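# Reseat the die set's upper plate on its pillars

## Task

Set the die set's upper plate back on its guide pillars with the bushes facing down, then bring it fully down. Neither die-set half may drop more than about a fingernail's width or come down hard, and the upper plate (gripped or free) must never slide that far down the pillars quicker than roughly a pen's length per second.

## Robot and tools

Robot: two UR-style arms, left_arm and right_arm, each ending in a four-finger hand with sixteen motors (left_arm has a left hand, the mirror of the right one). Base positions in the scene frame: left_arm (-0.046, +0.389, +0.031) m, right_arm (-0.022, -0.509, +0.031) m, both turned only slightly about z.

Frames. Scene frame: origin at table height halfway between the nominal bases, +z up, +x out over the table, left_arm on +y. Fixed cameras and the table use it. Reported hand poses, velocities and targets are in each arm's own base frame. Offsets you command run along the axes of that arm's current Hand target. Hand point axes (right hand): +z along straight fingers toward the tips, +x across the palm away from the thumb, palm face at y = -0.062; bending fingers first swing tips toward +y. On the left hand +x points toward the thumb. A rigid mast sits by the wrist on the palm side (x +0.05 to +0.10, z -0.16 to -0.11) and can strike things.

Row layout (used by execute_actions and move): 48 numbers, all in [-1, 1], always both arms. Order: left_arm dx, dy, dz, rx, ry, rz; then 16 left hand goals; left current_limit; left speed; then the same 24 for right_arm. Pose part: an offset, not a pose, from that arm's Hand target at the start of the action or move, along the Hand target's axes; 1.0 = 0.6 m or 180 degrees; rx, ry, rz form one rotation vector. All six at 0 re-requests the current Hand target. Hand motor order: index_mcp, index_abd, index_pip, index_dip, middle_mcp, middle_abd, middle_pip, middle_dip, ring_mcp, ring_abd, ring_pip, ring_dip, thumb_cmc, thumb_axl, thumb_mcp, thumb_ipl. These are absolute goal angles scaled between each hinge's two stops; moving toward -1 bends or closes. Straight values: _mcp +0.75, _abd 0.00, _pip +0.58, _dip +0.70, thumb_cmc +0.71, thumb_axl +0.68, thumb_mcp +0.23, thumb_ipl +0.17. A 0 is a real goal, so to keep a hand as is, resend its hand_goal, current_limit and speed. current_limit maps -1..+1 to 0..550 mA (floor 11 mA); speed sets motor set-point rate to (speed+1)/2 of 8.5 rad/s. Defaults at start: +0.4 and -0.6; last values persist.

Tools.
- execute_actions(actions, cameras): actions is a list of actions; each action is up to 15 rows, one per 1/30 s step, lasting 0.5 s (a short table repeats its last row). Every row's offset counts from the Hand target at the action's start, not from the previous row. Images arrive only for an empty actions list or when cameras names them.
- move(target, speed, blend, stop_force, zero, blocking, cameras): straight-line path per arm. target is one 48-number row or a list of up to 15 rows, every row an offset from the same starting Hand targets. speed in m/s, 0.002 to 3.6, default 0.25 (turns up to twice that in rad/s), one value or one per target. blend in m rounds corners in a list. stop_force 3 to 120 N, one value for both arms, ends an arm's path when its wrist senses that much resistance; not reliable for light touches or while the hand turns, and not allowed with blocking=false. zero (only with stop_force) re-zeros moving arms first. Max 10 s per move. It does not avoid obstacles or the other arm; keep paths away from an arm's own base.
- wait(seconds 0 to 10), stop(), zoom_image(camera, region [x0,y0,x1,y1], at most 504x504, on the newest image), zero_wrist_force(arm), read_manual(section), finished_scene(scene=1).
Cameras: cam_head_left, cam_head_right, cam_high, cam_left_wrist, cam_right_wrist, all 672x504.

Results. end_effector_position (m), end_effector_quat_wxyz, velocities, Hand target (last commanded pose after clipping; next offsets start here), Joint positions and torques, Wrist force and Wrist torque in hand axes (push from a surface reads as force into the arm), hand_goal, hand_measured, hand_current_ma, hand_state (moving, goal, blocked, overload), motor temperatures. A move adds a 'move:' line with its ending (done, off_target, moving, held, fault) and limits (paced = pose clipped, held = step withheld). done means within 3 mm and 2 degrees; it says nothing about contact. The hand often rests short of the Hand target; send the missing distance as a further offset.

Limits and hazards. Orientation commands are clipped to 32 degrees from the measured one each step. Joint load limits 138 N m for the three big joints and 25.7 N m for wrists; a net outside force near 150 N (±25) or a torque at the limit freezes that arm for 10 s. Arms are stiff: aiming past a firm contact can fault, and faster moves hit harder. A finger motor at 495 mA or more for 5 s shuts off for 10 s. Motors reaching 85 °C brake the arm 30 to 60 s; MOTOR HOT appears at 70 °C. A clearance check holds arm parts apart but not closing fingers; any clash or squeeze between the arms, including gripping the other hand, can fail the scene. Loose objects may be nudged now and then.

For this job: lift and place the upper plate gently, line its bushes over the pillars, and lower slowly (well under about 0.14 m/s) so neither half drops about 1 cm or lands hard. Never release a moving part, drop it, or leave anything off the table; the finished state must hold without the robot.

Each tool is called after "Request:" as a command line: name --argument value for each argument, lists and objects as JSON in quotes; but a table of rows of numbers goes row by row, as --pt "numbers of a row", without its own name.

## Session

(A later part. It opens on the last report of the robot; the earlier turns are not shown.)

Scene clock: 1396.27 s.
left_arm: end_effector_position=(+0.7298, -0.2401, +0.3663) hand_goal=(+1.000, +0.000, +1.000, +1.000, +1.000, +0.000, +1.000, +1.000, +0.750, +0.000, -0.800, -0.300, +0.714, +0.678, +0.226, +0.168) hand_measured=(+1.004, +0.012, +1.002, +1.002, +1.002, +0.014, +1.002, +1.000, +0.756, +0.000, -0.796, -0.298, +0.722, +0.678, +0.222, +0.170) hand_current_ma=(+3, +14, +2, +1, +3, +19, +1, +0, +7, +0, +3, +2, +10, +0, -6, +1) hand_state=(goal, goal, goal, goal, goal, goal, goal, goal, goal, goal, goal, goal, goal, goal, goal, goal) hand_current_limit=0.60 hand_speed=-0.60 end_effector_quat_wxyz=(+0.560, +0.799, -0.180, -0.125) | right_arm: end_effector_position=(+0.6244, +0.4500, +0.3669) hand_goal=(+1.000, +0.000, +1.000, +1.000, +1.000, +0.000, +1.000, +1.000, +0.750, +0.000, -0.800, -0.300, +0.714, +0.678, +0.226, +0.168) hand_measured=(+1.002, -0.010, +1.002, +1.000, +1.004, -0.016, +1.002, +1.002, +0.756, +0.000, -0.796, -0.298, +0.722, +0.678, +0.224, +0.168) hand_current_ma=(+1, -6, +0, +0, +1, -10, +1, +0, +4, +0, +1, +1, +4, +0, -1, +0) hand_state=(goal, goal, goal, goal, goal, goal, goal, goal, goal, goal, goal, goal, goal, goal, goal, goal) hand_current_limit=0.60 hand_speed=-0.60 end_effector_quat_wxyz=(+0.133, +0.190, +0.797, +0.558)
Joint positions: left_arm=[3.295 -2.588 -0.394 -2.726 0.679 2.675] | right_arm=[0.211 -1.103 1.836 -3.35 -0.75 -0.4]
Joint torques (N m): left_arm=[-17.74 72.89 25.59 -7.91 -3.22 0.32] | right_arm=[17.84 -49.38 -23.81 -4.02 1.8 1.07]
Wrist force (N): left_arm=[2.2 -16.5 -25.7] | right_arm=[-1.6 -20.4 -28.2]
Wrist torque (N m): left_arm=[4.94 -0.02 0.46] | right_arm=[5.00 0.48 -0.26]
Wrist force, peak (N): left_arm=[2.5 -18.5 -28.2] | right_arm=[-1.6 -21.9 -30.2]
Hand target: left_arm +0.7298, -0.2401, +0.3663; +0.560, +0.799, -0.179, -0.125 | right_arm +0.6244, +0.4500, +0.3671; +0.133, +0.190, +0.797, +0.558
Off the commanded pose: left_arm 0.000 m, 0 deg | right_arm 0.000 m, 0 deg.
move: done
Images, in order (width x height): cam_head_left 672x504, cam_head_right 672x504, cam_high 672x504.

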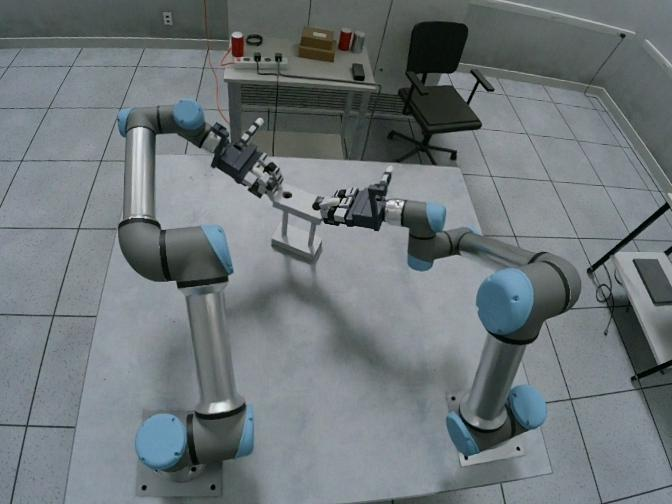

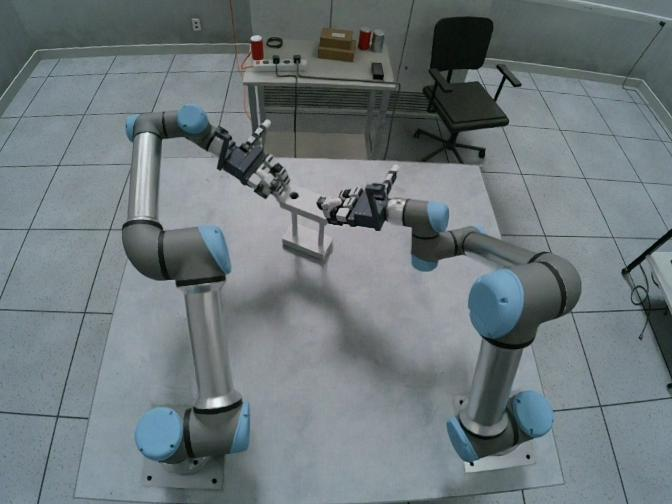

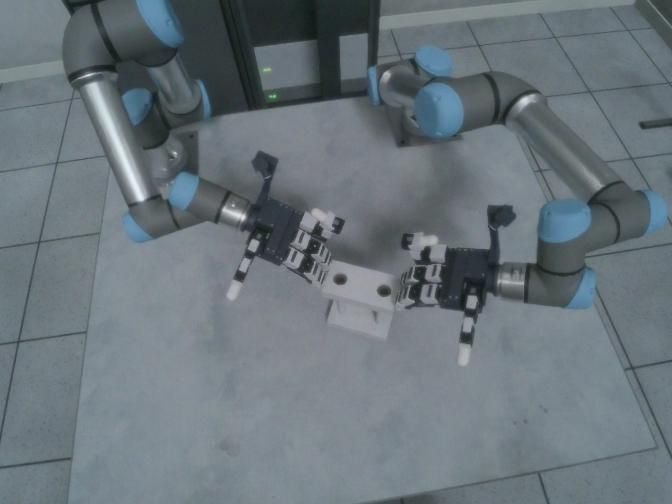

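Request:
move --target '[-0.00422,0.0005,0.00137,0,0.00209,-0.00076,1,0,1,1,1,0,1,1,0.75,0,-0.8,-0.3,0.714,0.678,0.226,0.168,0.6,-0.6,0.00178,-0.00049,-0.00134,0,0.00209,-0.00076,1,0,1,1,1,0,1,1,0.75,0,-0.8,-0.3,0.714,0.678,0.226,0.168,0.6,-0.6]' --speed 0.01

Request:
move --target '[0,-0.0235,0.00855,0,0,0,1,0,1,1,1,0,1,1,0.75,0,-0.8,-0.3,0.714,0.678,0.226,0.168,0.6,-0.6,0,-0.0235,0.00855,0,0,0,1,0,1,1,1,0,1,1,0.75,0,-0.8,-0.3,0.714,0.678,0.226,0.168,0.6,-0.6]' --speed 0.01 --cameras '["cam_high","cam_head_left","cam_head_right"]'

Request:
zoom_image --camera "cam_high" --region '[320, 265, 400, 325]'

Request:
zoom_image --camera "cam_high" --region '[370, 280, 400, 305]'

Request:
zoom_image --camera "cam_head_left" --region '[270, 175, 320, 240]'

Request:
zoom_image --camera "cam_head_right" --region '[280, 175, 330, 240]'

Scene clock: 1416.57 s.
left_arm: end_effector_position=(+0.7271, -0.2398, +0.3664) hand_goal=(+1.000, +0.000, +1.000, +1.000, +1.000, +0.000, +1.000, +1.000, +0.750, +0.000, -0.800, -0.300, +0.714, +0.678, +0.226, +0.168) hand_measured=(+1.004, +0.012, +1.002, +1.002, +1.002, +0.014, +1.002, +1.000, +0.756, +0.000, -0.796, -0.298, +0.722, +0.678, +0.222, +0.170) hand_current_ma=(+3, +14, +2, +1, +3, +19, +1, +0, +7, +0, +3, +2, +10, +0, -6, +1) hand_state=(goal, goal, goal, goal, goal, goal, goal, goal, goal, goal, goal, goal, goal, goal, goal, goal) hand_current_limit=0.60 hand_speed=-0.60 end_effector_quat_wxyz=(+0.560, +0.800, -0.177, -0.123) | right_arm: end_effector_position=(+0.6230, +0.4497, +0.3671) hand_goal=(+1.000, +0.000, +1.000, +1.000, +1.000, +0.000, +1.000, +1.000, +0.750, +0.000, -0.800, -0.300, +0.714, +0.678, +0.226, +0.168) hand_measured=(+1.002, -0.010, +1.002, +1.000, +1.004, -0.016, +1.002, +1.002, +0.756, +0.000, -0.796, -0.298, +0.722, +0.678, +0.224, +0.168) hand_current_ma=(+1, -6, +0, +0, +1, -10, +1, +0, +4, +0, +1, +1, +4, +0, -1, +0) hand_state=(goal, goal, goal, goal, goal, goal, goal, goal, goal, goal, goal, goal, goal, goal, goal, goal) hand_current_limit=0.60 hand_speed=-0.60 end_effector_quat_wxyz=(+0.131, +0.188, +0.797, +0.559)
Joint positions: left_arm=[3.297 -2.561 -0.445 -2.697 0.674 2.67] | right_arm=[0.208 -1.105 1.838 -3.345 -0.742 -0.407]
Joint torques (N m): left_arm=[-19.11 56.47 27.58 -7.38 -3.91 -1.5] | right_arm=[4.54 -45.74 -17.38 -5.4 2.73 0.31]
Wrist force (N): left_arm=[2.5 -17.3 -26.0] | right_arm=[-1.7 -20.7 -28.4]
Wrist torque (N m): left_arm=[4.95 -0.06 0.61] | right_arm=[5.09 0.47 -0.11]
Wrist force, peak (N): left_arm=[2.4 -18.1 -28.6] | right_arm=[-1.5 -21.1 -31.0]
Hand target: left_arm +0.7271, -0.2398, +0.3663; +0.560, +0.800, -0.177, -0.124 | right_arm +0.6230, +0.4497, +0.3671; +0.131, +0.188, +0.797, +0.559
Off the commanded pose: left_arm 0.000 m, 0 deg | right_arm 0.000 m, 0 deg.
move: done

Scene clock: 1418.33 s.
left_arm: end_effector_position=(+0.7271, -0.2398, +0.3512) hand_goal=(+1.000, +0.000, +1.000, +1.000, +1.000, +0.000, +1.000, +1.000, +0.750, +0.000, -0.800, -0.300, +0.714, +0.678, +0.226, +0.168) hand_measured=(+1.004, +0.012, +1.002, +1.002, +1.002, +0.014, +1.002, +1.000, +0.756, +0.000, -0.796, -0.298, +0.722, +0.678, +0.222, +0.170) hand_current_ma=(+3, +14, +2, +1, +3, +19, +1, +0, +7, +0, +3, +2, +10, +0, -6, +1) hand_state=(goal, goal, goal, goal, goal, goal, goal, goal, goal, goal, goal, goal, goal, goal, goal, goal) hand_current_limit=0.60 hand_speed=-0.60 end_effector_quat_wxyz=(+0.560, +0.800, -0.177, -0.123) | right_arm: end_effector_position=(+0.6230, +0.4497, +0.3520) hand_goal=(+1.000, +0.000, +1.000, +1.000, +1.000, +0.000, +1.000, +1.000, +0.750, +0.000, -0.800, -0.300, +0.714, +0.678, +0.226, +0.168) hand_measured=(+1.002, -0.010, +1.002, +1.000, +1.004, -0.016, +1.002, +1.002, +0.756, +0.000, -0.796, -0.298, +0.722, +0.678, +0.224, +0.168) hand_current_ma=(+1, -6, +0, +0, +1, -10, +1, +0, +4, +0, +1, +1, +4, +0, -1, +0) hand_state=(goal, goal, goal, goal, goal, goal, goal, goal, goal, goal, goal, goal, goal, goal, goal, goal) hand_current_limit=0.60 hand_speed=-0.60 end_effector_quat_wxyz=(+0.131, +0.188, +0.797, +0.559)
Joint positions: left_arm=[3.297 -2.553 -0.5 -2.651 0.674 2.67] | right_arm=[0.208 -1.08 1.848 -3.38 -0.743 -0.407]
Joint torques (N m): left_arm=[-35.39 76.69 24.64 -5.69 -2.44 2.09] | right_arm=[19.88 -43.95 -18.38 -4.87 1.42 1.31]
Wrist force (N): left_arm=[2.1 -16.6 -25.9] | right_arm=[-1.4 -20.2 -28.0]
Wrist torque (N m): left_arm=[4.92 -0.01 0.59] | right_arm=[5.02 0.47 -0.10]
Wrist force, peak (N): left_arm=[2.2 -17.3 -26.7] | right_arm=[-1.3 -20.8 -29.0]
Hand target: left_arm +0.7271, -0.2398, +0.3513; +0.560, +0.800, -0.177, -0.124 | right_arm +0.6230, +0.4497, +0.3521; +0.131, +0.188, +0.797, +0.559
Off the commanded pose: left_arm 0.000 m, 0 deg | right_arm 0.000 m, 0 deg.
move: done
Images, in order (width x height): cam_head_left 672x504, cam_head_right 672x504, cam_high 672x504.

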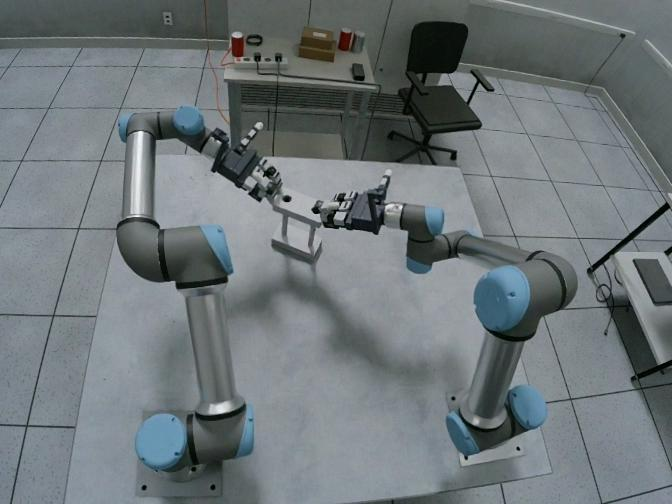

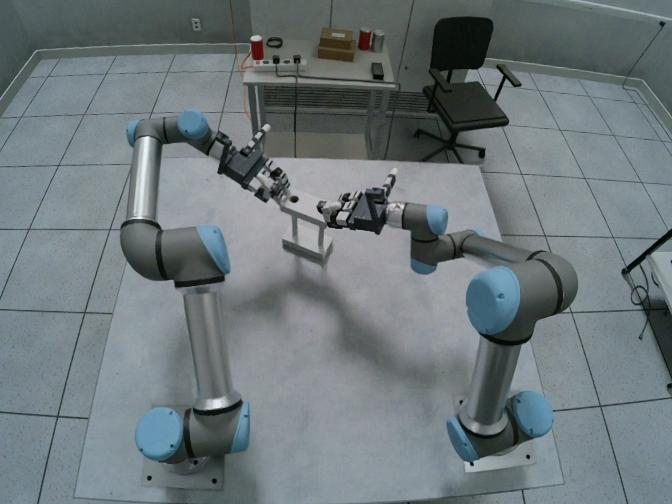

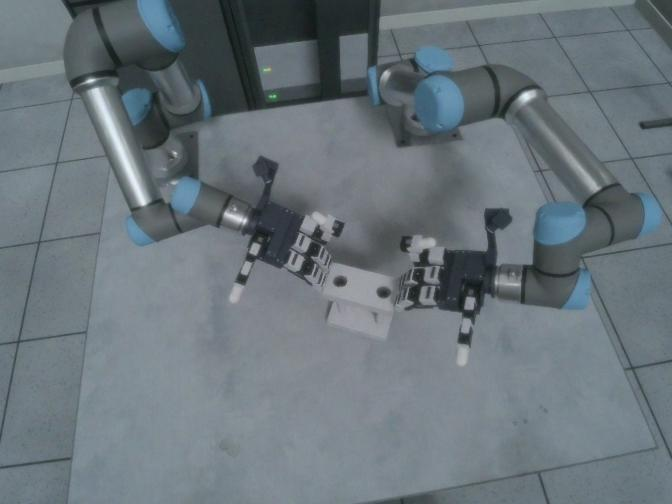

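Scaled by 6.300 from the camera's 672x504 image, which has a finer 960x720 frame.

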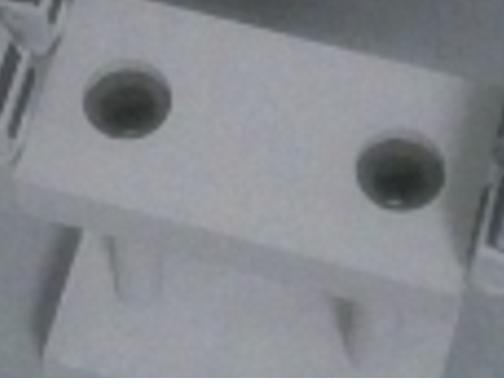

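Scaled by 16.800 from the camera's 672x504 image, which has a finer 960x720 frame.

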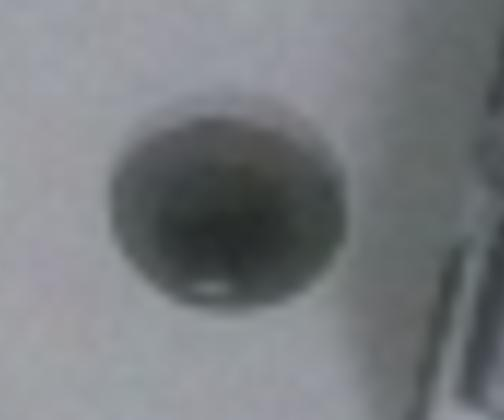

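Scaled by 7.754 from the camera's 672x504 image, which has a finer 960x720 frame.

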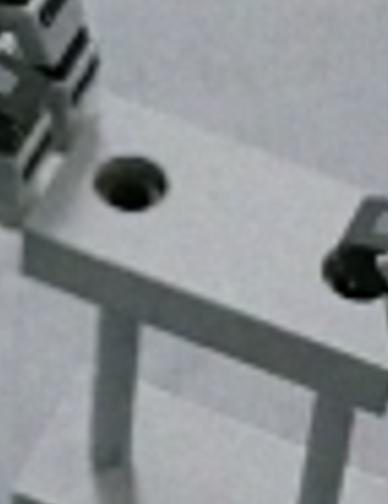

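Scaled by 7.754 from the camera's 672x504 image, which has a finer 960x720 frame.

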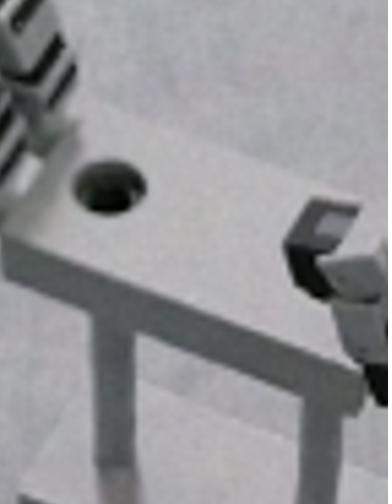

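Request:
move --target '[0.00017,-0.00812,0.00208,0,0,0,1,0,1,1,1,0,1,1,0.75,0,-0.8,-0.3,0.714,0.678,0.226,0.168,0.6,-0.6,-0.00017,-0.00755,0.00362,0,0,0,1,0,1,1,1,0,1,1,0.75,0,-0.8,-0.3,0.714,0.678,0.226,0.168,0.6,-0.6]' --speed 0.01

Request:
move --target '[0,-0.00313,0.00114,0,0,0,1,0,1,1,1,0,1,1,0.75,0,-0.8,-0.3,0.714,0.678,0.226,0.168,0.6,-0.6,0,-0.00313,0.00114,0,0,0,1,0,1,1,1,0,1,1,0.75,0,-0.8,-0.3,0.714,0.678,0.226,0.168,0.6,-0.6]' --speed 0.01

Scene clock: 1434.77 s.
left_arm: end_effector_position=(+0.7274, -0.2395, +0.3462) hand_goal=(+1.000, +0.000, +1.000, +1.000, +1.000, +0.000, +1.000, +1.000, +0.750, +0.000, -0.800, -0.300, +0.714, +0.678, +0.226, +0.168) hand_measured=(+1.004, +0.012, +1.002, +1.002, +1.002, +0.014, +1.002, +1.000, +0.756, +0.000, -0.796, -0.298, +0.722, +0.678, +0.222, +0.170) hand_current_ma=(+3, +14, +2, +1, +3, +19, +1, +0, +7, +0, +3, +2, +10, +0, -6, +1) hand_state=(goal, goal, goal, goal, goal, goal, goal, goal, goal, goal, goal, goal, goal, goal, goal, goal) hand_current_limit=0.60 hand_speed=-0.60 end_effector_quat_wxyz=(+0.560, +0.800, -0.177, -0.124) | right_arm: end_effector_position=(+0.6233, +0.4501, +0.3470) hand_goal=(+1.000, +0.000, +1.000, +1.000, +1.000, +0.000, +1.000, +1.000, +0.750, +0.000, -0.800, -0.300, +0.714, +0.678, +0.226, +0.168) hand_measured=(+1.002, -0.010, +1.002, +1.000, +1.004, -0.016, +1.002, +1.002, +0.756, +0.000, -0.796, -0.298, +0.722, +0.678, +0.224, +0.168) hand_current_ma=(+1, -6, +0, +0, +1, -10, +1, +0, +4, +0, +1, +1, +4, +0, -1, +0) hand_state=(goal, goal, goal, goal, goal, goal, goal, goal, goal, goal, goal, goal, goal, goal, goal, goal) hand_current_limit=0.60 hand_speed=-0.60 end_effector_quat_wxyz=(+0.131, +0.188, +0.797, +0.559)
Joint positions: left_arm=[3.297 -2.552 -0.514 -2.638 0.675 2.67] | right_arm=[0.209 -1.07 1.85 -3.392 -0.743 -0.406]
Joint torques (N m): left_arm=[-17 78.17 20.37 -4.48 -1.83 2.83] | right_arm=[19.94 -42.75 -15.73 -5.14 1.6 1.15]
Wrist force (N): left_arm=[2.5 -17.9 -26.5] | right_arm=[-1.6 -21.0 -28.2]
Wrist torque (N m): left_arm=[4.98 -0.04 0.53] | right_arm=[5.13 0.50 -0.17]
Wrist force, peak (N): left_arm=[2.4 -17.9 -28.3] | right_arm=[-1.5 -21.5 -30.4]
Hand target: left_arm +0.7274, -0.2394, +0.3463; +0.560, +0.800, -0.177, -0.124 | right_arm +0.6233, +0.4501, +0.3471; +0.131, +0.188, +0.797, +0.559
Off the commanded pose: left_arm 0.000 m, 0 deg | right_arm 0.000 m, 0 deg.
move: done

Scene clock: 1435.47 s.
left_arm: end_effector_position=(+0.7274, -0.2394, +0.3442) hand_goal=(+1.000, +0.000, +1.000, +1.000, +1.000, +0.000, +1.000, +1.000, +0.750, +0.000, -0.800, -0.300, +0.714, +0.678, +0.226, +0.168) hand_measured=(+1.004, +0.012, +1.002, +1.002, +1.002, +0.014, +1.002, +1.000, +0.756, +0.000, -0.796, -0.298, +0.722, +0.678, +0.222, +0.170) hand_current_ma=(+3, +14, +2, +1, +3, +19, +1, +0, +7, +0, +3, +2, +10, +0, -6, +1) hand_state=(goal, goal, goal, goal, goal, goal, goal, goal, goal, goal, goal, goal, goal, goal, goal, goal) hand_current_limit=0.60 hand_speed=-0.60 end_effector_quat_wxyz=(+0.560, +0.800, -0.177, -0.124) | right_arm: end_effector_position=(+0.6233, +0.4501, +0.3450) hand_goal=(+1.000, +0.000, +1.000, +1.000, +1.000, +0.000, +1.000, +1.000, +0.750, +0.000, -0.800, -0.300, +0.714, +0.678, +0.226, +0.168) hand_measured=(+1.002, -0.010, +1.002, +1.000, +1.004, -0.016, +1.002, +1.002, +0.756, +0.000, -0.796, -0.298, +0.722, +0.678, +0.224, +0.168) hand_current_ma=(+1, -6, +0, +0, +1, -10, +1, +0, +4, +0, +1, +1, +4, +0, -1, +0) hand_state=(goal, goal, goal, goal, goal, goal, goal, goal, goal, goal, goal, goal, goal, goal, goal, goal) hand_current_limit=0.60 hand_speed=-0.60 end_effector_quat_wxyz=(+0.131, +0.188, +0.797, +0.559)
Joint positions: left_arm=[3.297 -2.552 -0.52 -2.633 0.675 2.67] | right_arm=[0.209 -1.067 1.851 -3.396 -0.743 -0.406]
Joint torques (N m): left_arm=[-16.76 77.03 16.93 -3.77 -2.44 1.9] | right_arm=[17.38 -35.47 -14.83 -5.97 1.96 0.72]
Wrist force (N): left_arm=[2.1 -16.6 -26.1] | right_arm=[-1.6 -19.8 -28.5]
Wrist torque (N m): left_arm=[4.98 -0.01 0.50] | right_arm=[5.13 0.52 -0.18]
Wrist force, peak (N): left_arm=[2.4 -17.6 -26.3] | right_arm=[-1.5 -20.4 -28.8]
Hand target: left_arm +0.7274, -0.2394, +0.3443; +0.560, +0.800, -0.177, -0.124 | right_arm +0.6233, +0.4501, +0.3451; +0.131, +0.188, +0.797, +0.559
Off the commanded pose: left_arm 0.000 m, 0 deg | right_arm 0.000 m, 0 deg.
move: done

Request:
move --target '[0,-0.00235,0.00086,0,0,0,1,0,1,1,1,0,1,1,0.75,0,-0.8,-0.3,0.714,0.678,0.226,0.168,0.6,-0.6,0,-0.00235,0.00086,0,0,0,1,0,1,1,1,0,1,1,0.75,0,-0.8,-0.3,0.714,0.678,0.226,0.168,0.6,-0.6]' --speed 0.005

Request:
move --target '[0,-0.00235,0.00086,0,0,0,1,0,1,1,1,0,1,1,0.75,0,-0.8,-0.3,0.714,0.678,0.226,0.168,0.6,-0.6,0,-0.00235,0.00086,0,0,0,1,0,1,1,1,0,1,1,0.75,0,-0.8,-0.3,0.714,0.678,0.226,0.168,0.6,-0.6]' --speed 0.005 --cameras '["cam_high"]'

Request:
zoom_image --camera "cam_high" --region '[325, 270, 400, 310]'

Scene clock: 1438.83 s.
left_arm: end_effector_position=(+0.7275, -0.2394, +0.3428) hand_goal=(+1.000, +0.000, +1.000, +1.000, +1.000, +0.000, +1.000, +1.000, +0.750, +0.000, -0.800, -0.300, +0.714, +0.678, +0.226, +0.168) hand_measured=(+1.004, +0.010, +1.002, +1.002, +1.002, +0.014, +1.002, +1.000, +0.756, +0.000, -0.796, -0.298, +0.722, +0.678, +0.222, +0.170) hand_current_ma=(+3, +12, +2, +1, +3, +18, +1, +0, +7, +0, +3, +2, +10, +0, -6, +1) hand_state=(goal, goal, goal, goal, goal, goal, goal, goal, goal, goal, goal, goal, goal, goal, goal, goal) hand_current_limit=0.60 hand_speed=-0.60 end_effector_quat_wxyz=(+0.560, +0.800, -0.177, -0.123) | right_arm: end_effector_position=(+0.6233, +0.4501, +0.3437) hand_goal=(+1.000, +0.000, +1.000, +1.000, +1.000, +0.000, +1.000, +1.000, +0.750, +0.000, -0.800, -0.300, +0.714, +0.678, +0.226, +0.168) hand_measured=(+1.002, -0.012, +1.002, +1.000, +1.004, -0.016, +1.002, +1.002, +0.756, +0.000, -0.796, -0.298, +0.722, +0.678, +0.224, +0.168) hand_current_ma=(+1, -7, +0, +0, +1, -11, +1, +0, +4, +0, +1, +1, +4, +0, -1, +0) hand_state=(goal, goal, goal, goal, goal, goal, goal, goal, goal, goal, goal, goal, goal, goal, goal, goal) hand_current_limit=0.60 hand_speed=-0.60 end_effector_quat_wxyz=(+0.131, +0.187, +0.797, +0.559)
Joint positions: left_arm=[3.297 -2.551 -0.525 -2.628 0.675 2.67] | right_arm=[0.209 -1.064 1.852 -3.4 -0.743 -0.406]
Joint torques (N m): left_arm=[-22.57 65.89 10.72 -2.87 -3.41 -1.33] | right_arm=[5.69 -18.35 -5.93 -1.4 2.84 0.25]
Wrist force (N): left_arm=[1.1 -5.7 -35.7] | right_arm=[-1.2 -2.5 -41.5]
Wrist torque (N m): left_arm=[5.75 0.00 0.44] | right_arm=[6.21 0.53 -0.11]
Wrist force, peak (N): left_arm=[1.1 -5.7 -35.7] | right_arm=[-1.2 -2.3 -41.5]
Hand target: left_arm +0.7274, -0.2394, +0.3428; +0.560, +0.800, -0.177, -0.124 | right_arm +0.6233, +0.4501, +0.3436; +0.131, +0.188, +0.797, +0.559
Off the commanded pose: left_arm 0.000 m, 0 deg | right_arm 0.000 m, 0 deg.
move: done

Scene clock: 1439.53 s.
left_arm: end_effector_position=(+0.7275, -0.2394, +0.3413) hand_goal=(+1.000, +0.000, +1.000, +1.000, +1.000, +0.000, +1.000, +1.000, +0.750, +0.000, -0.800, -0.300, +0.714, +0.678, +0.226, +0.168) hand_measured=(+1.002, -0.006, +1.002, +1.002, +1.002, -0.004, +1.002, +1.000, +0.756, +0.000, -0.796, -0.298, +0.722, +0.678, +0.222, +0.170) hand_current_ma=(+2, -7, +2, +1, +2, -3, +1, +0, +7, +0, +3, +2, +10, +0, -6, +1) hand_state=(goal, goal, goal, goal, goal, goal, goal, goal, goal, goal, goal, goal, goal, goal, goal, goal) hand_current_limit=0.60 hand_speed=-0.60 end_effector_quat_wxyz=(+0.560, +0.800, -0.177, -0.123) | right_arm: end_effector_position=(+0.6233, +0.4501, +0.3420) hand_goal=(+1.000, +0.000, +1.000, +1.000, +1.000, +0.000, +1.000, +1.000, +0.750, +0.000, -0.800, -0.300, +0.714, +0.678, +0.226, +0.168) hand_measured=(+1.002, -0.026, +1.002, +1.000, +1.004, -0.032, +1.002, +1.002, +0.756, +0.000, -0.796, -0.298, +0.722, +0.678, +0.224, +0.168) hand_current_ma=(+1, -25, +0, +0, +1, -34, +1, +0, +4, +0, +1, +1, +4, +0, -1, +0) hand_state=(goal, blocked, goal, goal, goal, blocked, goal, goal, goal, goal, goal, goal, goal, goal, goal, goal) hand_current_limit=0.60 hand_speed=-0.60 end_effector_quat_wxyz=(+0.131, +0.188, +0.797, +0.559)
Joint positions: left_arm=[3.297 -2.551 -0.53 -2.624 0.675 2.67] | right_arm=[0.209 -1.062 1.853 -3.403 -0.743 -0.406]
Joint torques (N m): left_arm=[-30.73 58.68 7.13 -2.12 -0.11 -1.15] | right_arm=[5.25 -17.51 -4.95 -1.12 2.51 0.22]
Wrist force (N): left_arm=[-0.3 9.4 -43.2] | right_arm=[0.2 4.0 -49.4]
Wrist torque (N m): left_arm=[6.18 -0.17 0.20] | right_arm=[7.04 0.66 0.04]
Wrist force, peak (N): left_arm=[-0.1 9.3 -43.4] | right_arm=[0.2 4.0 -49.4]
Hand target: left_arm +0.7274, -0.2395, +0.3413; +0.560, +0.800, -0.177, -0.124 | right_arm +0.6233, +0.4501, +0.3421; +0.131, +0.188, +0.797, +0.559
Off the commanded pose: left_arm 0.000 m, 0 deg | right_arm 0.000 m, 0 deg.
move: done
Images, in order (width x height): cam_high 672x504.

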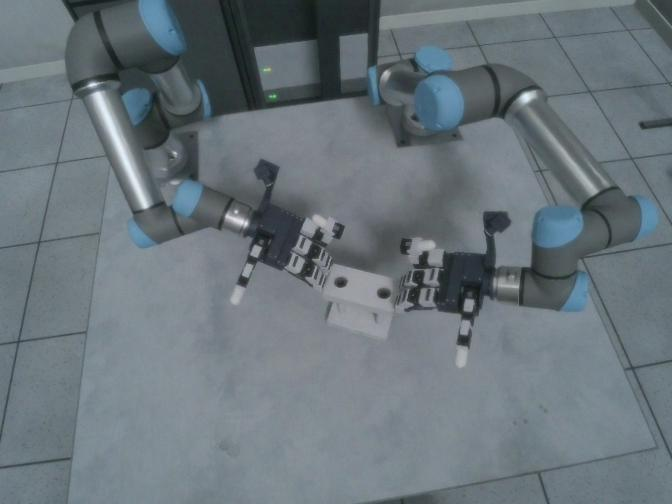

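Scaled by 6.720 from the camera's 672x504 image, which has a finer 960x720 frame.

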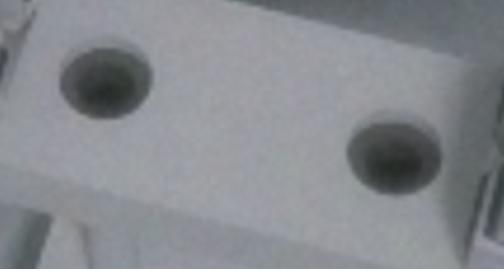

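Request:
move --target '[-0.00167,0.0047,-0.00171,0,0,0,1,0,1,1,1,0,1,1,0.75,0,-0.8,-0.3,0.714,0.678,0.226,0.168,0.6,-0.6,0.00167,0.0047,-0.00171,0,0,0,1,0,1,1,1,0,1,1,0.75,0,-0.8,-0.3,0.714,0.678,0.226,0.168,0.6,-0.6]' --speed 0.005

Request:
move --target '[0,-0.00235,0.00086,0,0,0,1,0,1,1,1,0,1,1,0.75,0,-0.8,-0.3,0.714,0.678,0.226,0.168,0.6,-0.6,0,-0.00235,0.00086,0,0,0,1,0,1,1,1,0,1,1,0.75,0,-0.8,-0.3,0.714,0.678,0.226,0.168,0.6,-0.6]' --speed 0.005

Scene clock: 1449.43 s.
left_arm: end_effector_position=(+0.7265, -0.2390, +0.3443) hand_goal=(+1.000, +0.000, +1.000, +1.000, +1.000, +0.000, +1.000, +1.000, +0.750, +0.000, -0.800, -0.300, +0.714, +0.678, +0.226, +0.168) hand_measured=(+1.004, +0.004, +1.002, +1.002, +1.002, +0.008, +1.002, +1.000, +0.756, +0.000, -0.796, -0.298, +0.722, +0.678, +0.222, +0.170) hand_current_ma=(+3, +3, +2, +1, +3, +8, +1, +0, +7, +0, +3, +2, +10, +0, -6, +1) hand_state=(goal, goal, goal, goal, goal, goal, goal, goal, goal, goal, goal, goal, goal, goal, goal, goal) hand_current_limit=0.60 hand_speed=-0.60 end_effector_quat_wxyz=(+0.560, +0.800, -0.177, -0.124) | right_arm: end_effector_position=(+0.6224, +0.4506, +0.3451) hand_goal=(+1.000, +0.000, +1.000, +1.000, +1.000, +0.000, +1.000, +1.000, +0.750, +0.000, -0.800, -0.300, +0.714, +0.678, +0.226, +0.168) hand_measured=(+1.002, -0.018, +1.002, +1.000, +1.004, -0.024, +1.002, +1.002, +0.756, +0.000, -0.796, -0.298, +0.722, +0.678, +0.224, +0.168) hand_current_ma=(+1, -13, +0, +0, +1, -22, +1, +0, +4, +0, +1, +1, +4, +0, -1, +0) hand_state=(goal, goal, goal, goal, goal, blocked, goal, goal, goal, goal, goal, goal, goal, goal, goal, goal) hand_current_limit=0.60 hand_speed=-0.60 end_effector_quat_wxyz=(+0.131, +0.188, +0.797, +0.559)
Joint positions: left_arm=[3.298 -2.547 -0.528 -2.63 0.675 2.671] | right_arm=[0.21 -1.068 1.853 -3.398 -0.744 -0.405]
Joint torques (N m): left_arm=[-17 73.89 24.23 -6.88 -1.68 3.08] | right_arm=[19.53 -44.04 -28.66 -4.76 1.82 1.04]
Wrist force (N): left_arm=[1.6 -16.5 -26.4] | right_arm=[-1.9 -20.0 -29.3]
Wrist torque (N m): left_arm=[5.04 -0.07 0.36] | right_arm=[5.20 0.49 -0.35]
Wrist force, peak (N): left_arm=[-0.3 9.4 -43.5] | right_arm=[0.2 4.0 -49.4]
Hand target: left_arm +0.7265, -0.2390, +0.3443; +0.560, +0.800, -0.177, -0.124 | right_arm +0.6224, +0.4505, +0.3451; +0.131, +0.188, +0.797, +0.559
Off the commanded pose: left_arm 0.000 m, 0 deg | right_arm 0.000 m, 0 deg.
move: done

Scene clock: 1450.13 s.
left_arm: end_effector_position=(+0.7265, -0.2390, +0.3427) hand_goal=(+1.000, +0.000, +1.000, +1.000, +1.000, +0.000, +1.000, +1.000, +0.750, +0.000, -0.800, -0.300, +0.714, +0.678, +0.226, +0.168) hand_measured=(+1.004, +0.004, +1.002, +1.002, +1.002, +0.008, +1.002, +1.000, +0.756, +0.000, -0.796, -0.298, +0.722, +0.678, +0.222, +0.170) hand_current_ma=(+3, +4, +2, +1, +3, +8, +1, +0, +7, +0, +3, +2, +10, +0, -6, +1) hand_state=(goal, goal, goal, goal, goal, goal, goal, goal, goal, goal, goal, goal, goal, goal, goal, goal) hand_current_limit=0.60 hand_speed=-0.60 end_effector_quat_wxyz=(+0.560, +0.800, -0.177, -0.124) | right_arm: end_effector_position=(+0.6224, +0.4506, +0.3436) hand_goal=(+1.000, +0.000, +1.000, +1.000, +1.000, +0.000, +1.000, +1.000, +0.750, +0.000, -0.800, -0.300, +0.714, +0.678, +0.226, +0.168) hand_measured=(+1.002, -0.018, +1.002, +1.000, +1.004, -0.024, +1.002, +1.002, +0.756, +0.000, -0.796, -0.298, +0.722, +0.678, +0.224, +0.168) hand_current_ma=(+1, -12, +0, +0, +1, -21, +1, +0, +4, +0, +1, +1, +4, +0, -1, +0) hand_state=(goal, goal, goal, goal, goal, blocked, goal, goal, goal, goal, goal, goal, goal, goal, goal, goal) hand_current_limit=0.60 hand_speed=-0.60 end_effector_quat_wxyz=(+0.131, +0.188, +0.797, +0.559)
Joint positions: left_arm=[3.298 -2.547 -0.533 -2.625 0.675 2.671] | right_arm=[0.21 -1.065 1.854 -3.401 -0.744 -0.405]
Joint torques (N m): left_arm=[-16.99 77.51 16.72 -3.33 -2.11 2.96] | right_arm=[16.61 -34.48 -14.12 -6.11 2.59 0.08]
Wrist force (N): left_arm=[1.7 -17.6 -26.5] | right_arm=[-2.0 -20.8 -28.3]
Wrist torque (N m): left_arm=[5.00 -0.06 0.35] | right_arm=[5.13 0.47 -0.34]
Wrist force, peak (N): left_arm=[2.1 -18.2 -26.7] | right_arm=[-2.0 -21.2 -29.0]
Hand target: left_arm +0.7265, -0.2390, +0.3428; +0.560, +0.800, -0.177, -0.124 | right_arm +0.6224, +0.4505, +0.3436; +0.131, +0.188, +0.797, +0.559
Off the commanded pose: left_arm 0.000 m, 0 deg | right_arm 0.000 m, 0 deg.
move: done

Request:
move --target '[0,-0.00235,0.00086,0,0,0,1,0,1,1,1,0,1,1,0.75,0,-0.8,-0.3,0.714,0.678,0.226,0.168,0.6,-0.6,0,-0.00235,0.00086,0,0,0,1,0,1,1,1,0,1,1,0.75,0,-0.8,-0.3,0.714,0.678,0.226,0.168,0.6,-0.6]' --speed 0.005 --cameras '["cam_high"]'

Request:
zoom_image --camera "cam_high" --region '[325, 270, 400, 310]'

Scene clock: 1453.43 s.
left_arm: end_effector_position=(+0.7265, -0.2390, +0.3414) hand_goal=(+1.000, +0.000, +1.000, +1.000, +1.000, +0.000, +1.000, +1.000, +0.750, +0.000, -0.800, -0.300, +0.714, +0.678, +0.226, +0.168) hand_measured=(+1.002, +0.002, +1.002, +1.002, +1.002, +0.006, +1.002, +1.000, +0.756, +0.000, -0.796, -0.298, +0.722, +0.678, +0.222, +0.170) hand_current_ma=(+3, +1, +2, +1, +2, +5, +1, +0, +7, +0, +3, +2, +10, +0, -6, +1) hand_state=(goal, goal, goal, goal, goal, goal, goal, goal, goal, goal, goal, goal, goal, goal, goal, goal) hand_current_limit=0.60 hand_speed=-0.60 end_effector_quat_wxyz=(+0.560, +0.800, -0.177, -0.123) | right_arm: end_effector_position=(+0.6224, +0.4506, +0.3422) hand_goal=(+1.000, +0.000, +1.000, +1.000, +1.000, +0.000, +1.000, +1.000, +0.750, +0.000, -0.800, -0.300, +0.714, +0.678, +0.226, +0.168) hand_measured=(+1.002, -0.018, +1.002, +1.000, +1.004, -0.024, +1.002, +1.002, +0.756, +0.000, -0.796, -0.298, +0.722, +0.678, +0.224, +0.168) hand_current_ma=(+1, -14, +0, +0, +1, -22, +1, +0, +4, +0, +1, +1, +4, +0, -1, +0) hand_state=(goal, goal, goal, goal, goal, blocked, goal, goal, goal, goal, goal, goal, goal, goal, goal, goal) hand_current_limit=0.60 hand_speed=-0.60 end_effector_quat_wxyz=(+0.131, +0.187, +0.797, +0.559)
Joint positions: left_arm=[3.298 -2.546 -0.537 -2.621 0.675 2.671] | right_arm=[0.21 -1.063 1.855 -3.405 -0.744 -0.405]
Joint torques (N m): left_arm=[-23.6 56.04 6.9 -2.31 -1.69 -1.08] | right_arm=[4.2 -14.9 -4.74 -0.68 3.61 -1.18]
Wrist force (N): left_arm=[0.5 5.3 -41.6] | right_arm=[-0.4 0.6 -47.5]
Wrist torque (N m): left_arm=[6.08 -0.07 0.26] | right_arm=[6.98 0.53 -0.12]
Wrist force, peak (N): left_arm=[0.5 5.3 -41.6] | right_arm=[-0.3 0.9 -47.8]
Hand target: left_arm +0.7265, -0.2390, +0.3413; +0.560, +0.800, -0.177, -0.124 | right_arm +0.6224, +0.4506, +0.3421; +0.131, +0.188, +0.797, +0.559
Off the commanded pose: left_arm 0.000 m, 0 deg | right_arm 0.000 m, 0 deg.
move: done
Images, in order (width x height): cam_high 672x504.

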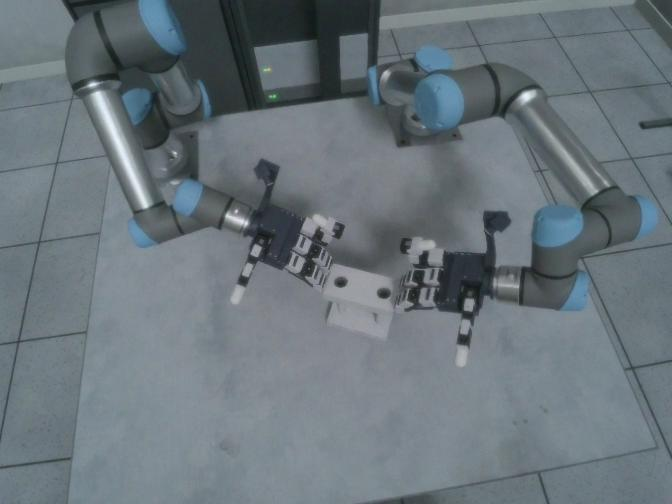

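Scaled by 6.720 from the camera's 672x504 image, which has a finer 960x720 frame.

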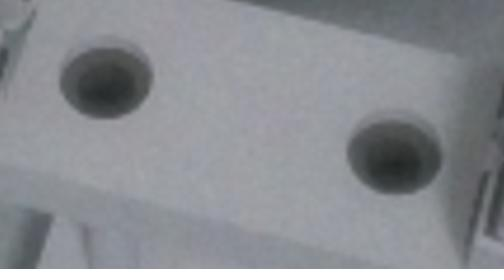

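Request:
move --target '[0,0.00157,-0.00057,0,0,0,1,0,1,1,1,0,1,1,0.75,0,-0.8,-0.3,0.714,0.678,0.226,0.168,0.6,-0.6,0,0.00157,-0.00057,0,0,0,1,0,1,1,1,0,1,1,0.75,0,-0.8,-0.3,0.714,0.678,0.226,0.168,0.6,-0.6]' --speed 0.005 --cameras '["cam_head_left","cam_head_right","cam_high"]'

Request:
zoom_image --camera "cam_head_left" --region '[265, 190, 325, 265]'

Request:
zoom_image --camera "cam_head_right" --region '[275, 190, 335, 265]'

Request:
zoom_image --camera "cam_high" --region '[320, 262, 400, 342]'

Scene clock: 1463.77 s.
left_arm: end_effector_position=(+0.7265, -0.2391, +0.3422) hand_goal=(+1.000, +0.000, +1.000, +1.000, +1.000, +0.000, +1.000, +1.000, +0.750, +0.000, -0.800, -0.300, +0.714, +0.678, +0.226, +0.168) hand_measured=(+1.004, +0.004, +1.002, +1.002, +1.002, +0.008, +1.002, +1.000, +0.756, +0.000, -0.796, -0.298, +0.722, +0.678, +0.222, +0.170) hand_current_ma=(+3, +4, +2, +1, +3, +8, +1, +0, +7, +0, +3, +2, +10, +0, -6, +1) hand_state=(goal, goal, goal, goal, goal, goal, goal, goal, goal, goal, goal, goal, goal, goal, goal, goal) hand_current_limit=0.60 hand_speed=-0.60 end_effector_quat_wxyz=(+0.560, +0.800, -0.177, -0.124) | right_arm: end_effector_position=(+0.6224, +0.4505, +0.3430) hand_goal=(+1.000, +0.000, +1.000, +1.000, +1.000, +0.000, +1.000, +1.000, +0.750, +0.000, -0.800, -0.300, +0.714, +0.678, +0.226, +0.168) hand_measured=(+1.002, -0.018, +1.002, +1.000, +1.004, -0.024, +1.002, +1.002, +0.756, +0.000, -0.796, -0.298, +0.722, +0.678, +0.224, +0.168) hand_current_ma=(+1, -12, +0, +0, +1, -21, +1, +0, +4, +0, +1, +1, +4, +0, -1, +0) hand_state=(goal, goal, goal, goal, goal, blocked, goal, goal, goal, goal, goal, goal, goal, goal, goal, goal) hand_current_limit=0.60 hand_speed=-0.60 end_effector_quat_wxyz=(+0.131, +0.188, +0.797, +0.558)
Joint positions: left_arm=[3.298 -2.547 -0.534 -2.624 0.675 2.671] | right_arm=[0.21 -1.064 1.854 -3.402 -0.744 -0.405]
Joint torques (N m): left_arm=[-38.08 58.47 22.25 -7.09 -2.59 -1.98] | right_arm=[4.92 -46.31 -37.78 -3.88 1.53 1.34]
Wrist force (N): left_arm=[1.9 -15.5 -27.2] | right_arm=[-1.7 -13.9 -32.6]
Wrist torque (N m): left_arm=[5.09 -0.07 0.41] | right_arm=[5.39 0.43 -0.33]
Wrist force, peak (N): left_arm=[0.4 6.5 -41.6] | right_arm=[-0.2 2.9 -49.4]
Hand target: left_arm +0.7265, -0.2390, +0.3423; +0.560, +0.800, -0.177, -0.124 | right_arm +0.6224, +0.4506, +0.3431; +0.131, +0.188, +0.797, +0.559
Off the commanded pose: left_arm 0.000 m, 0 deg | right_arm 0.000 m, 0 deg.
move: done
Images, in order (width x height): cam_head_left 672x504, cam_head_right 672x504, cam_high 672x504.

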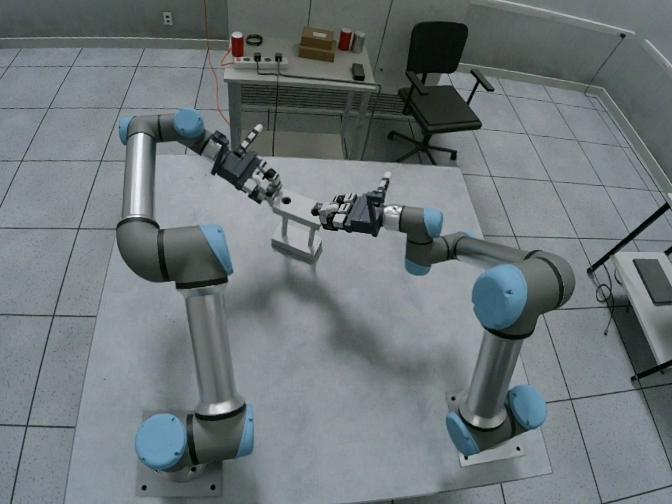

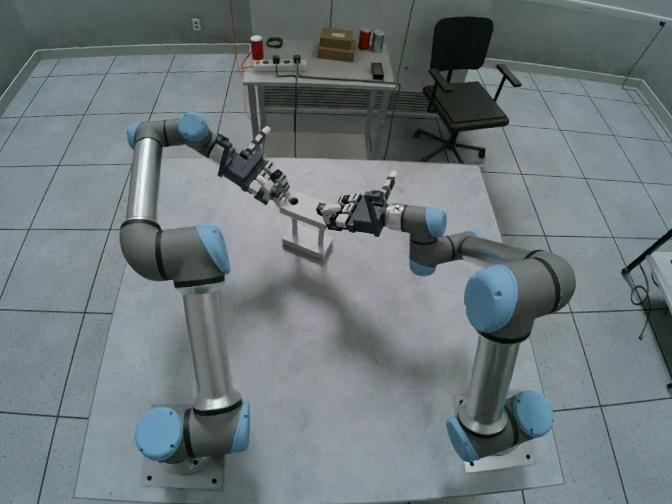

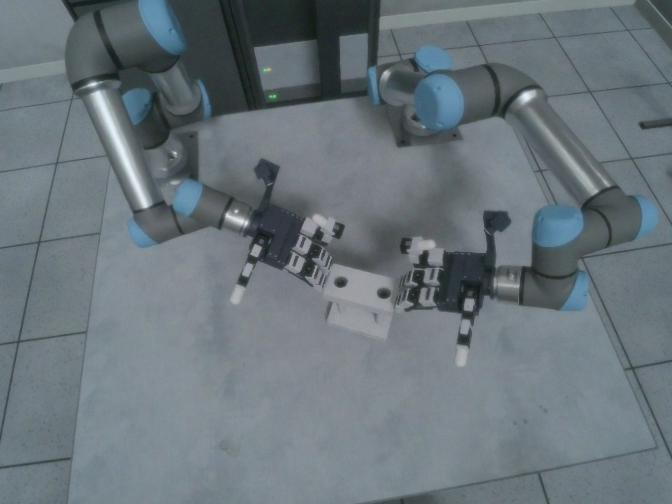

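Scaled by 6.720 from the camera's 672x504 image, which has a finer 960x720 frame.

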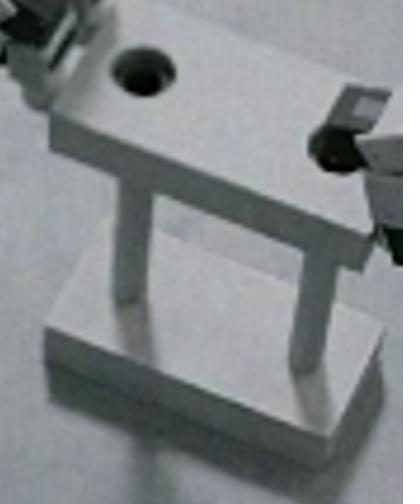

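Scaled by 6.720 from the camera's 672x504 image, which has a finer 960x720 frame.

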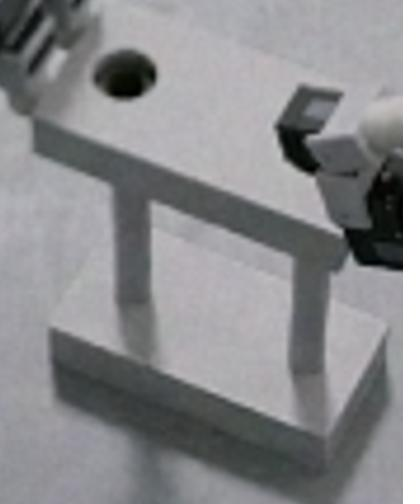

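Scaled by 6.300 from the camera's 672x504 image, which has a finer 960x720 frame.

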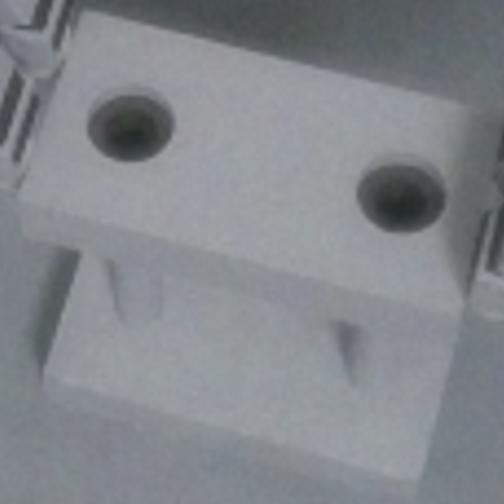

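Request:
move --pt "0 0.00235 -0.00086 0 0 0 1 0 1 1 1 0 1 1 0.75 0 -0.8 -0.3 0.714 0.678 0.226 0.168 0.6 -0.6 0 0.00235 -0.00086 0 0 0 1 0 1 1 1 0 1 1 0.75 0 -0.8 -0.3 0.714 0.678 0.226 0.168 0.6 -0.6" --pt "0 0.00292 0.00071 0 0 0 1 0 1 1 1 0 1 1 0.75 0 -0.8 -0.3 0.714 0.678 0.226 0.168 0.6 -0.6 0 0.00178 -0.00243 0 0 0 1 0 1 1 1 0 1 1 0.75 0 -0.8 -0.3 0.714 0.678 0.226 0.168 0.6 -0.6" --pt "0 0.00057 0.00157 0 0 0 1 0 1 1 1 0 1 1 0.75 0 -0.8 -0.3 0.714 0.678 0.226 0.168 0.6 -0.6 0 -0.00057 -0.00157 0 0 0 1 0 1 1 1 0 1 1 0.75 0 -0.8 -0.3 0.714 0.678 0.226 0.168 0.6 -0.6" --speed 0.005

Request:
move --target '[0,-0.00047,0.00017,0,0,0,1,0,1,1,1,0,1,1,0.75,0,-0.8,-0.3,0.714,0.678,0.226,0.168,0.6,-0.6,0,-0.00047,0.00017,0,0,0,1,0,1,1,1,0,1,1,0.75,0,-0.8,-0.3,0.714,0.678,0.226,0.168,0.6,-0.6]' --speed 0.005

Scene clock: 1474.67 s.
left_arm: end_effector_position=(+0.7261, -0.2399, +0.3423) hand_goal=(+1.000, +0.000, +1.000, +1.000, +1.000, +0.000, +1.000, +1.000, +0.750, +0.000, -0.800, -0.300, +0.714, +0.678, +0.226, +0.168) hand_measured=(+1.004, +0.006, +1.002, +1.002, +1.002, +0.008, +1.002, +1.000, +0.756, +0.000, -0.796, -0.298, +0.722, +0.678, +0.222, +0.170) hand_current_ma=(+3, +5, +2, +1, +3, +9, +1, +0, +7, +0, +3, +2, +10, +0, -6, +1) hand_state=(goal, goal, goal, goal, goal, goal, goal, goal, goal, goal, goal, goal, goal, goal, goal, goal) hand_current_limit=0.60 hand_speed=-0.60 end_effector_quat_wxyz=(+0.560, +0.800, -0.177, -0.124) | right_arm: end_effector_position=(+0.6220, +0.4496, +0.3431) hand_goal=(+1.000, +0.000, +1.000, +1.000, +1.000, +0.000, +1.000, +1.000, +0.750, +0.000, -0.800, -0.300, +0.714, +0.678, +0.226, +0.168) hand_measured=(+1.002, -0.016, +1.002, +1.000, +1.004, -0.024, +1.002, +1.002, +0.756, +0.000, -0.796, -0.298, +0.722, +0.678, +0.224, +0.168) hand_current_ma=(+1, -12, +0, +0, +1, -20, +1, +0, +4, +0, +1, +1, +4, +0, -1, +0) hand_state=(goal, goal, goal, goal, goal, blocked, goal, goal, goal, goal, goal, goal, goal, goal, goal, goal) hand_current_limit=0.60 hand_speed=-0.60 end_effector_quat_wxyz=(+0.131, +0.188, +0.797, +0.559)
Joint positions: left_arm=[3.297 -2.545 -0.539 -2.621 0.674 2.67] | right_arm=[0.209 -1.066 1.857 -3.403 -0.743 -0.407]
Joint torques (N m): left_arm=[-39.49 75.11 17.3 -3.46 -3.77 -1.35] | right_arm=[10.29 -30.28 -12.24 -4.23 3.05 0.33]
Wrist force (N): left_arm=[1.6 -13.7 -28.6] | right_arm=[-1.4 -15.0 -31.9]
Wrist torque (N m): left_arm=[5.25 -0.11 0.48] | right_arm=[5.36 0.49 -0.12]
Wrist force, peak (N): left_arm=[2.0 -17.3 -27.3] | right_arm=[-1.6 -15.2 -31.9]
Hand target: left_arm +0.7261, -0.2399, +0.3423; +0.560, +0.800, -0.177, -0.124 | right_arm +0.6220, +0.4497, +0.3431; +0.131, +0.188, +0.797, +0.559
Off the commanded pose: left_arm 0.000 m, 0 deg | right_arm 0.000 m, 0 deg.
move: done

Scene clock: 1475.37 s.
left_arm: end_effector_position=(+0.7261, -0.2399, +0.3420) hand_goal=(+1.000, +0.000, +1.000, +1.000, +1.000, +0.000, +1.000, +1.000, +0.750, +0.000, -0.800, -0.300, +0.714, +0.678, +0.226, +0.168) hand_measured=(+1.004, +0.006, +1.002, +1.002, +1.002, +0.008, +1.002, +1.000, +0.756, +0.000, -0.796, -0.298, +0.722, +0.678, +0.222, +0.170) hand_current_ma=(+3, +5, +2, +1, +3, +9, +1, +0, +7, +0, +3, +2, +10, +0, -6, +1) hand_state=(goal, goal, goal, goal, goal, goal, goal, goal, goal, goal, goal, goal, goal, goal, goal, goal) hand_current_limit=0.60 hand_speed=-0.60 end_effector_quat_wxyz=(+0.560, +0.800, -0.177, -0.124) | right_arm: end_effector_position=(+0.6220, +0.4496, +0.3428) hand_goal=(+1.000, +0.000, +1.000, +1.000, +1.000, +0.000, +1.000, +1.000, +0.750, +0.000, -0.800, -0.300, +0.714, +0.678, +0.226, +0.168) hand_measured=(+1.002, -0.016, +1.002, +1.000, +1.004, -0.024, +1.002, +1.002, +0.756, +0.000, -0.796, -0.298, +0.722, +0.678, +0.224, +0.168) hand_current_ma=(+1, -12, +0, +0, +1, -20, +1, +0, +4, +0, +1, +1, +4, +0, -1, +0) hand_state=(goal, goal, goal, goal, goal, blocked, goal, goal, goal, goal, goal, goal, goal, goal, goal, goal) hand_current_limit=0.60 hand_speed=-0.60 end_effector_quat_wxyz=(+0.131, +0.188, +0.797, +0.559)
Joint positions: left_arm=[3.297 -2.545 -0.539 -2.62 0.674 2.67] | right_arm=[0.209 -1.065 1.857 -3.403 -0.743 -0.407]
Joint torques (N m): left_arm=[-39.78 69.58 9.92 -2.45 -2.19 -0.98] | right_arm=[19.62 -22.36 -8.37 -4 0.95 1.46]
Wrist force (N): left_arm=[1.2 -8.3 -33.5] | right_arm=[-1.1 -9.2 -36.9]
Wrist torque (N m): left_arm=[5.61 -0.12 0.41] | right_arm=[5.87 0.51 -0.03]
Wrist force, peak (N): left_arm=[1.1 -7.8 -33.9] | right_arm=[-1.0 -7.9 -37.9]
Hand target: left_arm +0.7261, -0.2399, +0.3420; +0.560, +0.800, -0.177, -0.124 | right_arm +0.6220, +0.4497, +0.3428; +0.131, +0.188, +0.797, +0.559
Off the commanded pose: left_arm 0.000 m, 0 deg | right_arm 0.000 m, 0 deg.
move: done

Request:
move --pt "0 0.00313 -0.00114 0 0 0 1 0 1 1 1 0 1 1 0.75 0 -0.8 -0.3 0.714 0.678 0.226 0.168 0.6 -0.6 0 0.00313 -0.00114 0 0 0 1 0 1 1 1 0 1 1 0.75 0 -0.8 -0.3 0.714 0.678 0.226 0.168 0.6 -0.6" --pt "0.00753 0.00191 -0.00449 0 0 0 1 0 1 1 1 0 1 1 0.75 0 -0.8 -0.3 0.714 0.678 0.226 0.168 0.6 -0.6 -0.00753 0.00435 0.00221 0 0 0 1 0 1 1 1 0 1 1 0.75 0 -0.8 -0.3 0.714 0.678 0.226 0.168 0.6 -0.6" --pt "0.00753 -0.00091 -0.00346 0 0 0 1 0 1 1 1 0 1 1 0.75 0 -0.8 -0.3 0.714 0.678 0.226 0.168 0.6 -0.6 -0.00753 0.00153 0.00324 0 0 0 1 0 1 1 1 0 1 1 0.75 0 -0.8 -0.3 0.714 0.678 0.226 0.168 0.6 -0.6" --speed 0.008

Request:
move --target '[0,-0.00078,0.00028,0,0,0,1,0,1,1,1,0,1,1,0.75,0,-0.8,-0.3,0.714,0.678,0.226,0.168,0.6,-0.6,0,-0.00078,0.00028,0,0,0,1,0,1,1,1,0,1,1,0.75,0,-0.8,-0.3,0.714,0.678,0.226,0.168,0.6,-0.6]' --speed 0.005

Scene clock: 1493.77 s.
left_arm: end_effector_position=(+0.7311, -0.2399, +0.3422) hand_goal=(+1.000, +0.000, +1.000, +1.000, +1.000, +0.000, +1.000, +1.000, +0.750, +0.000, -0.800, -0.300, +0.714, +0.678, +0.226, +0.168) hand_measured=(+1.004, +0.006, +1.002, +1.002, +1.002, +0.010, +1.002, +1.000, +0.756, +0.000, -0.796, -0.298, +0.722, +0.678, +0.222, +0.170) hand_current_ma=(+3, +6, +2, +1, +2, +11, +1, +0, +7, +0, +3, +2, +10, +0, -6, +1) hand_state=(goal, goal, goal, goal, goal, goal, goal, goal, goal, goal, goal, goal, goal, goal, goal, goal) hand_current_limit=0.60 hand_speed=-0.60 end_effector_quat_wxyz=(+0.560, +0.800, -0.177, -0.123) | right_arm: end_effector_position=(+0.6270, +0.4495, +0.3431) hand_goal=(+1.000, +0.000, +1.000, +1.000, +1.000, +0.000, +1.000, +1.000, +0.750, +0.000, -0.800, -0.300, +0.714, +0.678, +0.226, +0.168) hand_measured=(+1.002, -0.014, +1.002, +1.000, +1.004, -0.022, +1.002, +1.002, +0.756, +0.000, -0.796, -0.298, +0.722, +0.678, +0.224, +0.168) hand_current_ma=(+1, -10, +0, +0, +1, -18, +1, +0, +4, +0, +1, +1, +4, +0, -1, +0) hand_state=(goal, goal, goal, goal, goal, blocked, goal, goal, goal, goal, goal, goal, goal, goal, goal, goal) hand_current_limit=0.60 hand_speed=-0.60 end_effector_quat_wxyz=(+0.131, +0.187, +0.797, +0.559)
Joint positions: left_arm=[3.296 -2.568 -0.494 -2.642 0.674 2.669] | right_arm=[0.207 -1.058 1.843 -3.396 -0.741 -0.408]
Joint torques (N m): left_arm=[-37.52 66.74 15.88 -4.27 -2.61 1.89] | right_arm=[6.63 -25.43 -4.43 -0.35 3.82 -0.89]
Wrist force (N): left_arm=[2.1 -2.7 -38.0] | right_arm=[-2.3 -0.9 -44.1]
Wrist torque (N m): left_arm=[5.95 -0.14 0.44] | right_arm=[6.53 0.54 -0.04]
Wrist force, peak (N): left_arm=[1.9 -2.0 -38.5] | right_arm=[-2.5 -1.0 -44.3]
Hand target: left_arm +0.7311, -0.2399, +0.3422; +0.560, +0.800, -0.177, -0.124 | right_arm +0.6270, +0.4496, +0.3430; +0.131, +0.188, +0.797, +0.559
Off the commanded pose: left_arm 0.000 m, 0 deg | right_arm 0.000 m, 0 deg.
move: done

Scene clock: 1494.47 s.
left_arm: end_effector_position=(+0.7311, -0.2399, +0.3417) hand_goal=(+1.000, +0.000, +1.000, +1.000, +1.000, +0.000, +1.000, +1.000, +0.750, +0.000, -0.800, -0.300, +0.714, +0.678, +0.226, +0.168) hand_measured=(+1.004, +0.010, +1.002, +1.002, +1.002, +0.012, +1.002, +1.000, +0.756, +0.000, -0.796, -0.298, +0.722, +0.678, +0.222, +0.170) hand_current_ma=(+3, +10, +2, +1, +2, +15, +1, +0, +7, +0, +3, +2, +10, +0, -6, +1) hand_state=(goal, goal, goal, goal, goal, goal, goal, goal, goal, goal, goal, goal, goal, goal, goal, goal) hand_current_limit=0.60 hand_speed=-0.60 end_effector_quat_wxyz=(+0.560, +0.800, -0.177, -0.124) | right_arm: end_effector_position=(+0.6270, +0.4495, +0.3425) hand_goal=(+1.000, +0.000, +1.000, +1.000, +1.000, +0.000, +1.000, +1.000, +0.750, +0.000, -0.800, -0.300, +0.714, +0.678, +0.226, +0.168) hand_measured=(+1.002, -0.012, +1.002, +1.000, +1.002, -0.018, +1.002, +1.002, +0.756, +0.000, -0.796, -0.298, +0.722, +0.678, +0.224, +0.168) hand_current_ma=(+1, -6, +0, +0, +1, -13, +1, +0, +4, +0, +1, +1, +4, +0, -1, +0) hand_state=(goal, goal, goal, goal, goal, goal, goal, goal, goal, goal, goal, goal, goal, goal, goal, goal) hand_current_limit=0.60 hand_speed=-0.60 end_effector_quat_wxyz=(+0.131, +0.188, +0.797, +0.559)
Joint positions: left_arm=[3.296 -2.568 -0.495 -2.64 0.674 2.669] | right_arm=[0.207 -1.057 1.844 -3.397 -0.741 -0.408]
Joint torques (N m): left_arm=[-37.12 60.66 6.02 -2.42 0.45 2.68] | right_arm=[13.79 -11.57 -0.97 -0.32 1.28 0.64]
Wrist force (N): left_arm=[2.7 4.2 -43.4] | right_arm=[-3.2 7.1 -50.1]
Wrist torque (N m): left_arm=[6.37 -0.11 0.43] | right_arm=[7.04 0.54 -0.05]
Wrist force, peak (N): left_arm=[2.1 5.3 -43.7] | right_arm=[-2.9 8.4 -50.9]
Hand target: left_arm +0.7311, -0.2399, +0.3417; +0.560, +0.800, -0.177, -0.124 | right_arm +0.6270, +0.4496, +0.3425; +0.131, +0.188, +0.797, +0.559
Off the commanded pose: left_arm 0.000 m, 0 deg | right_arm 0.000 m, 0 deg.
move: done


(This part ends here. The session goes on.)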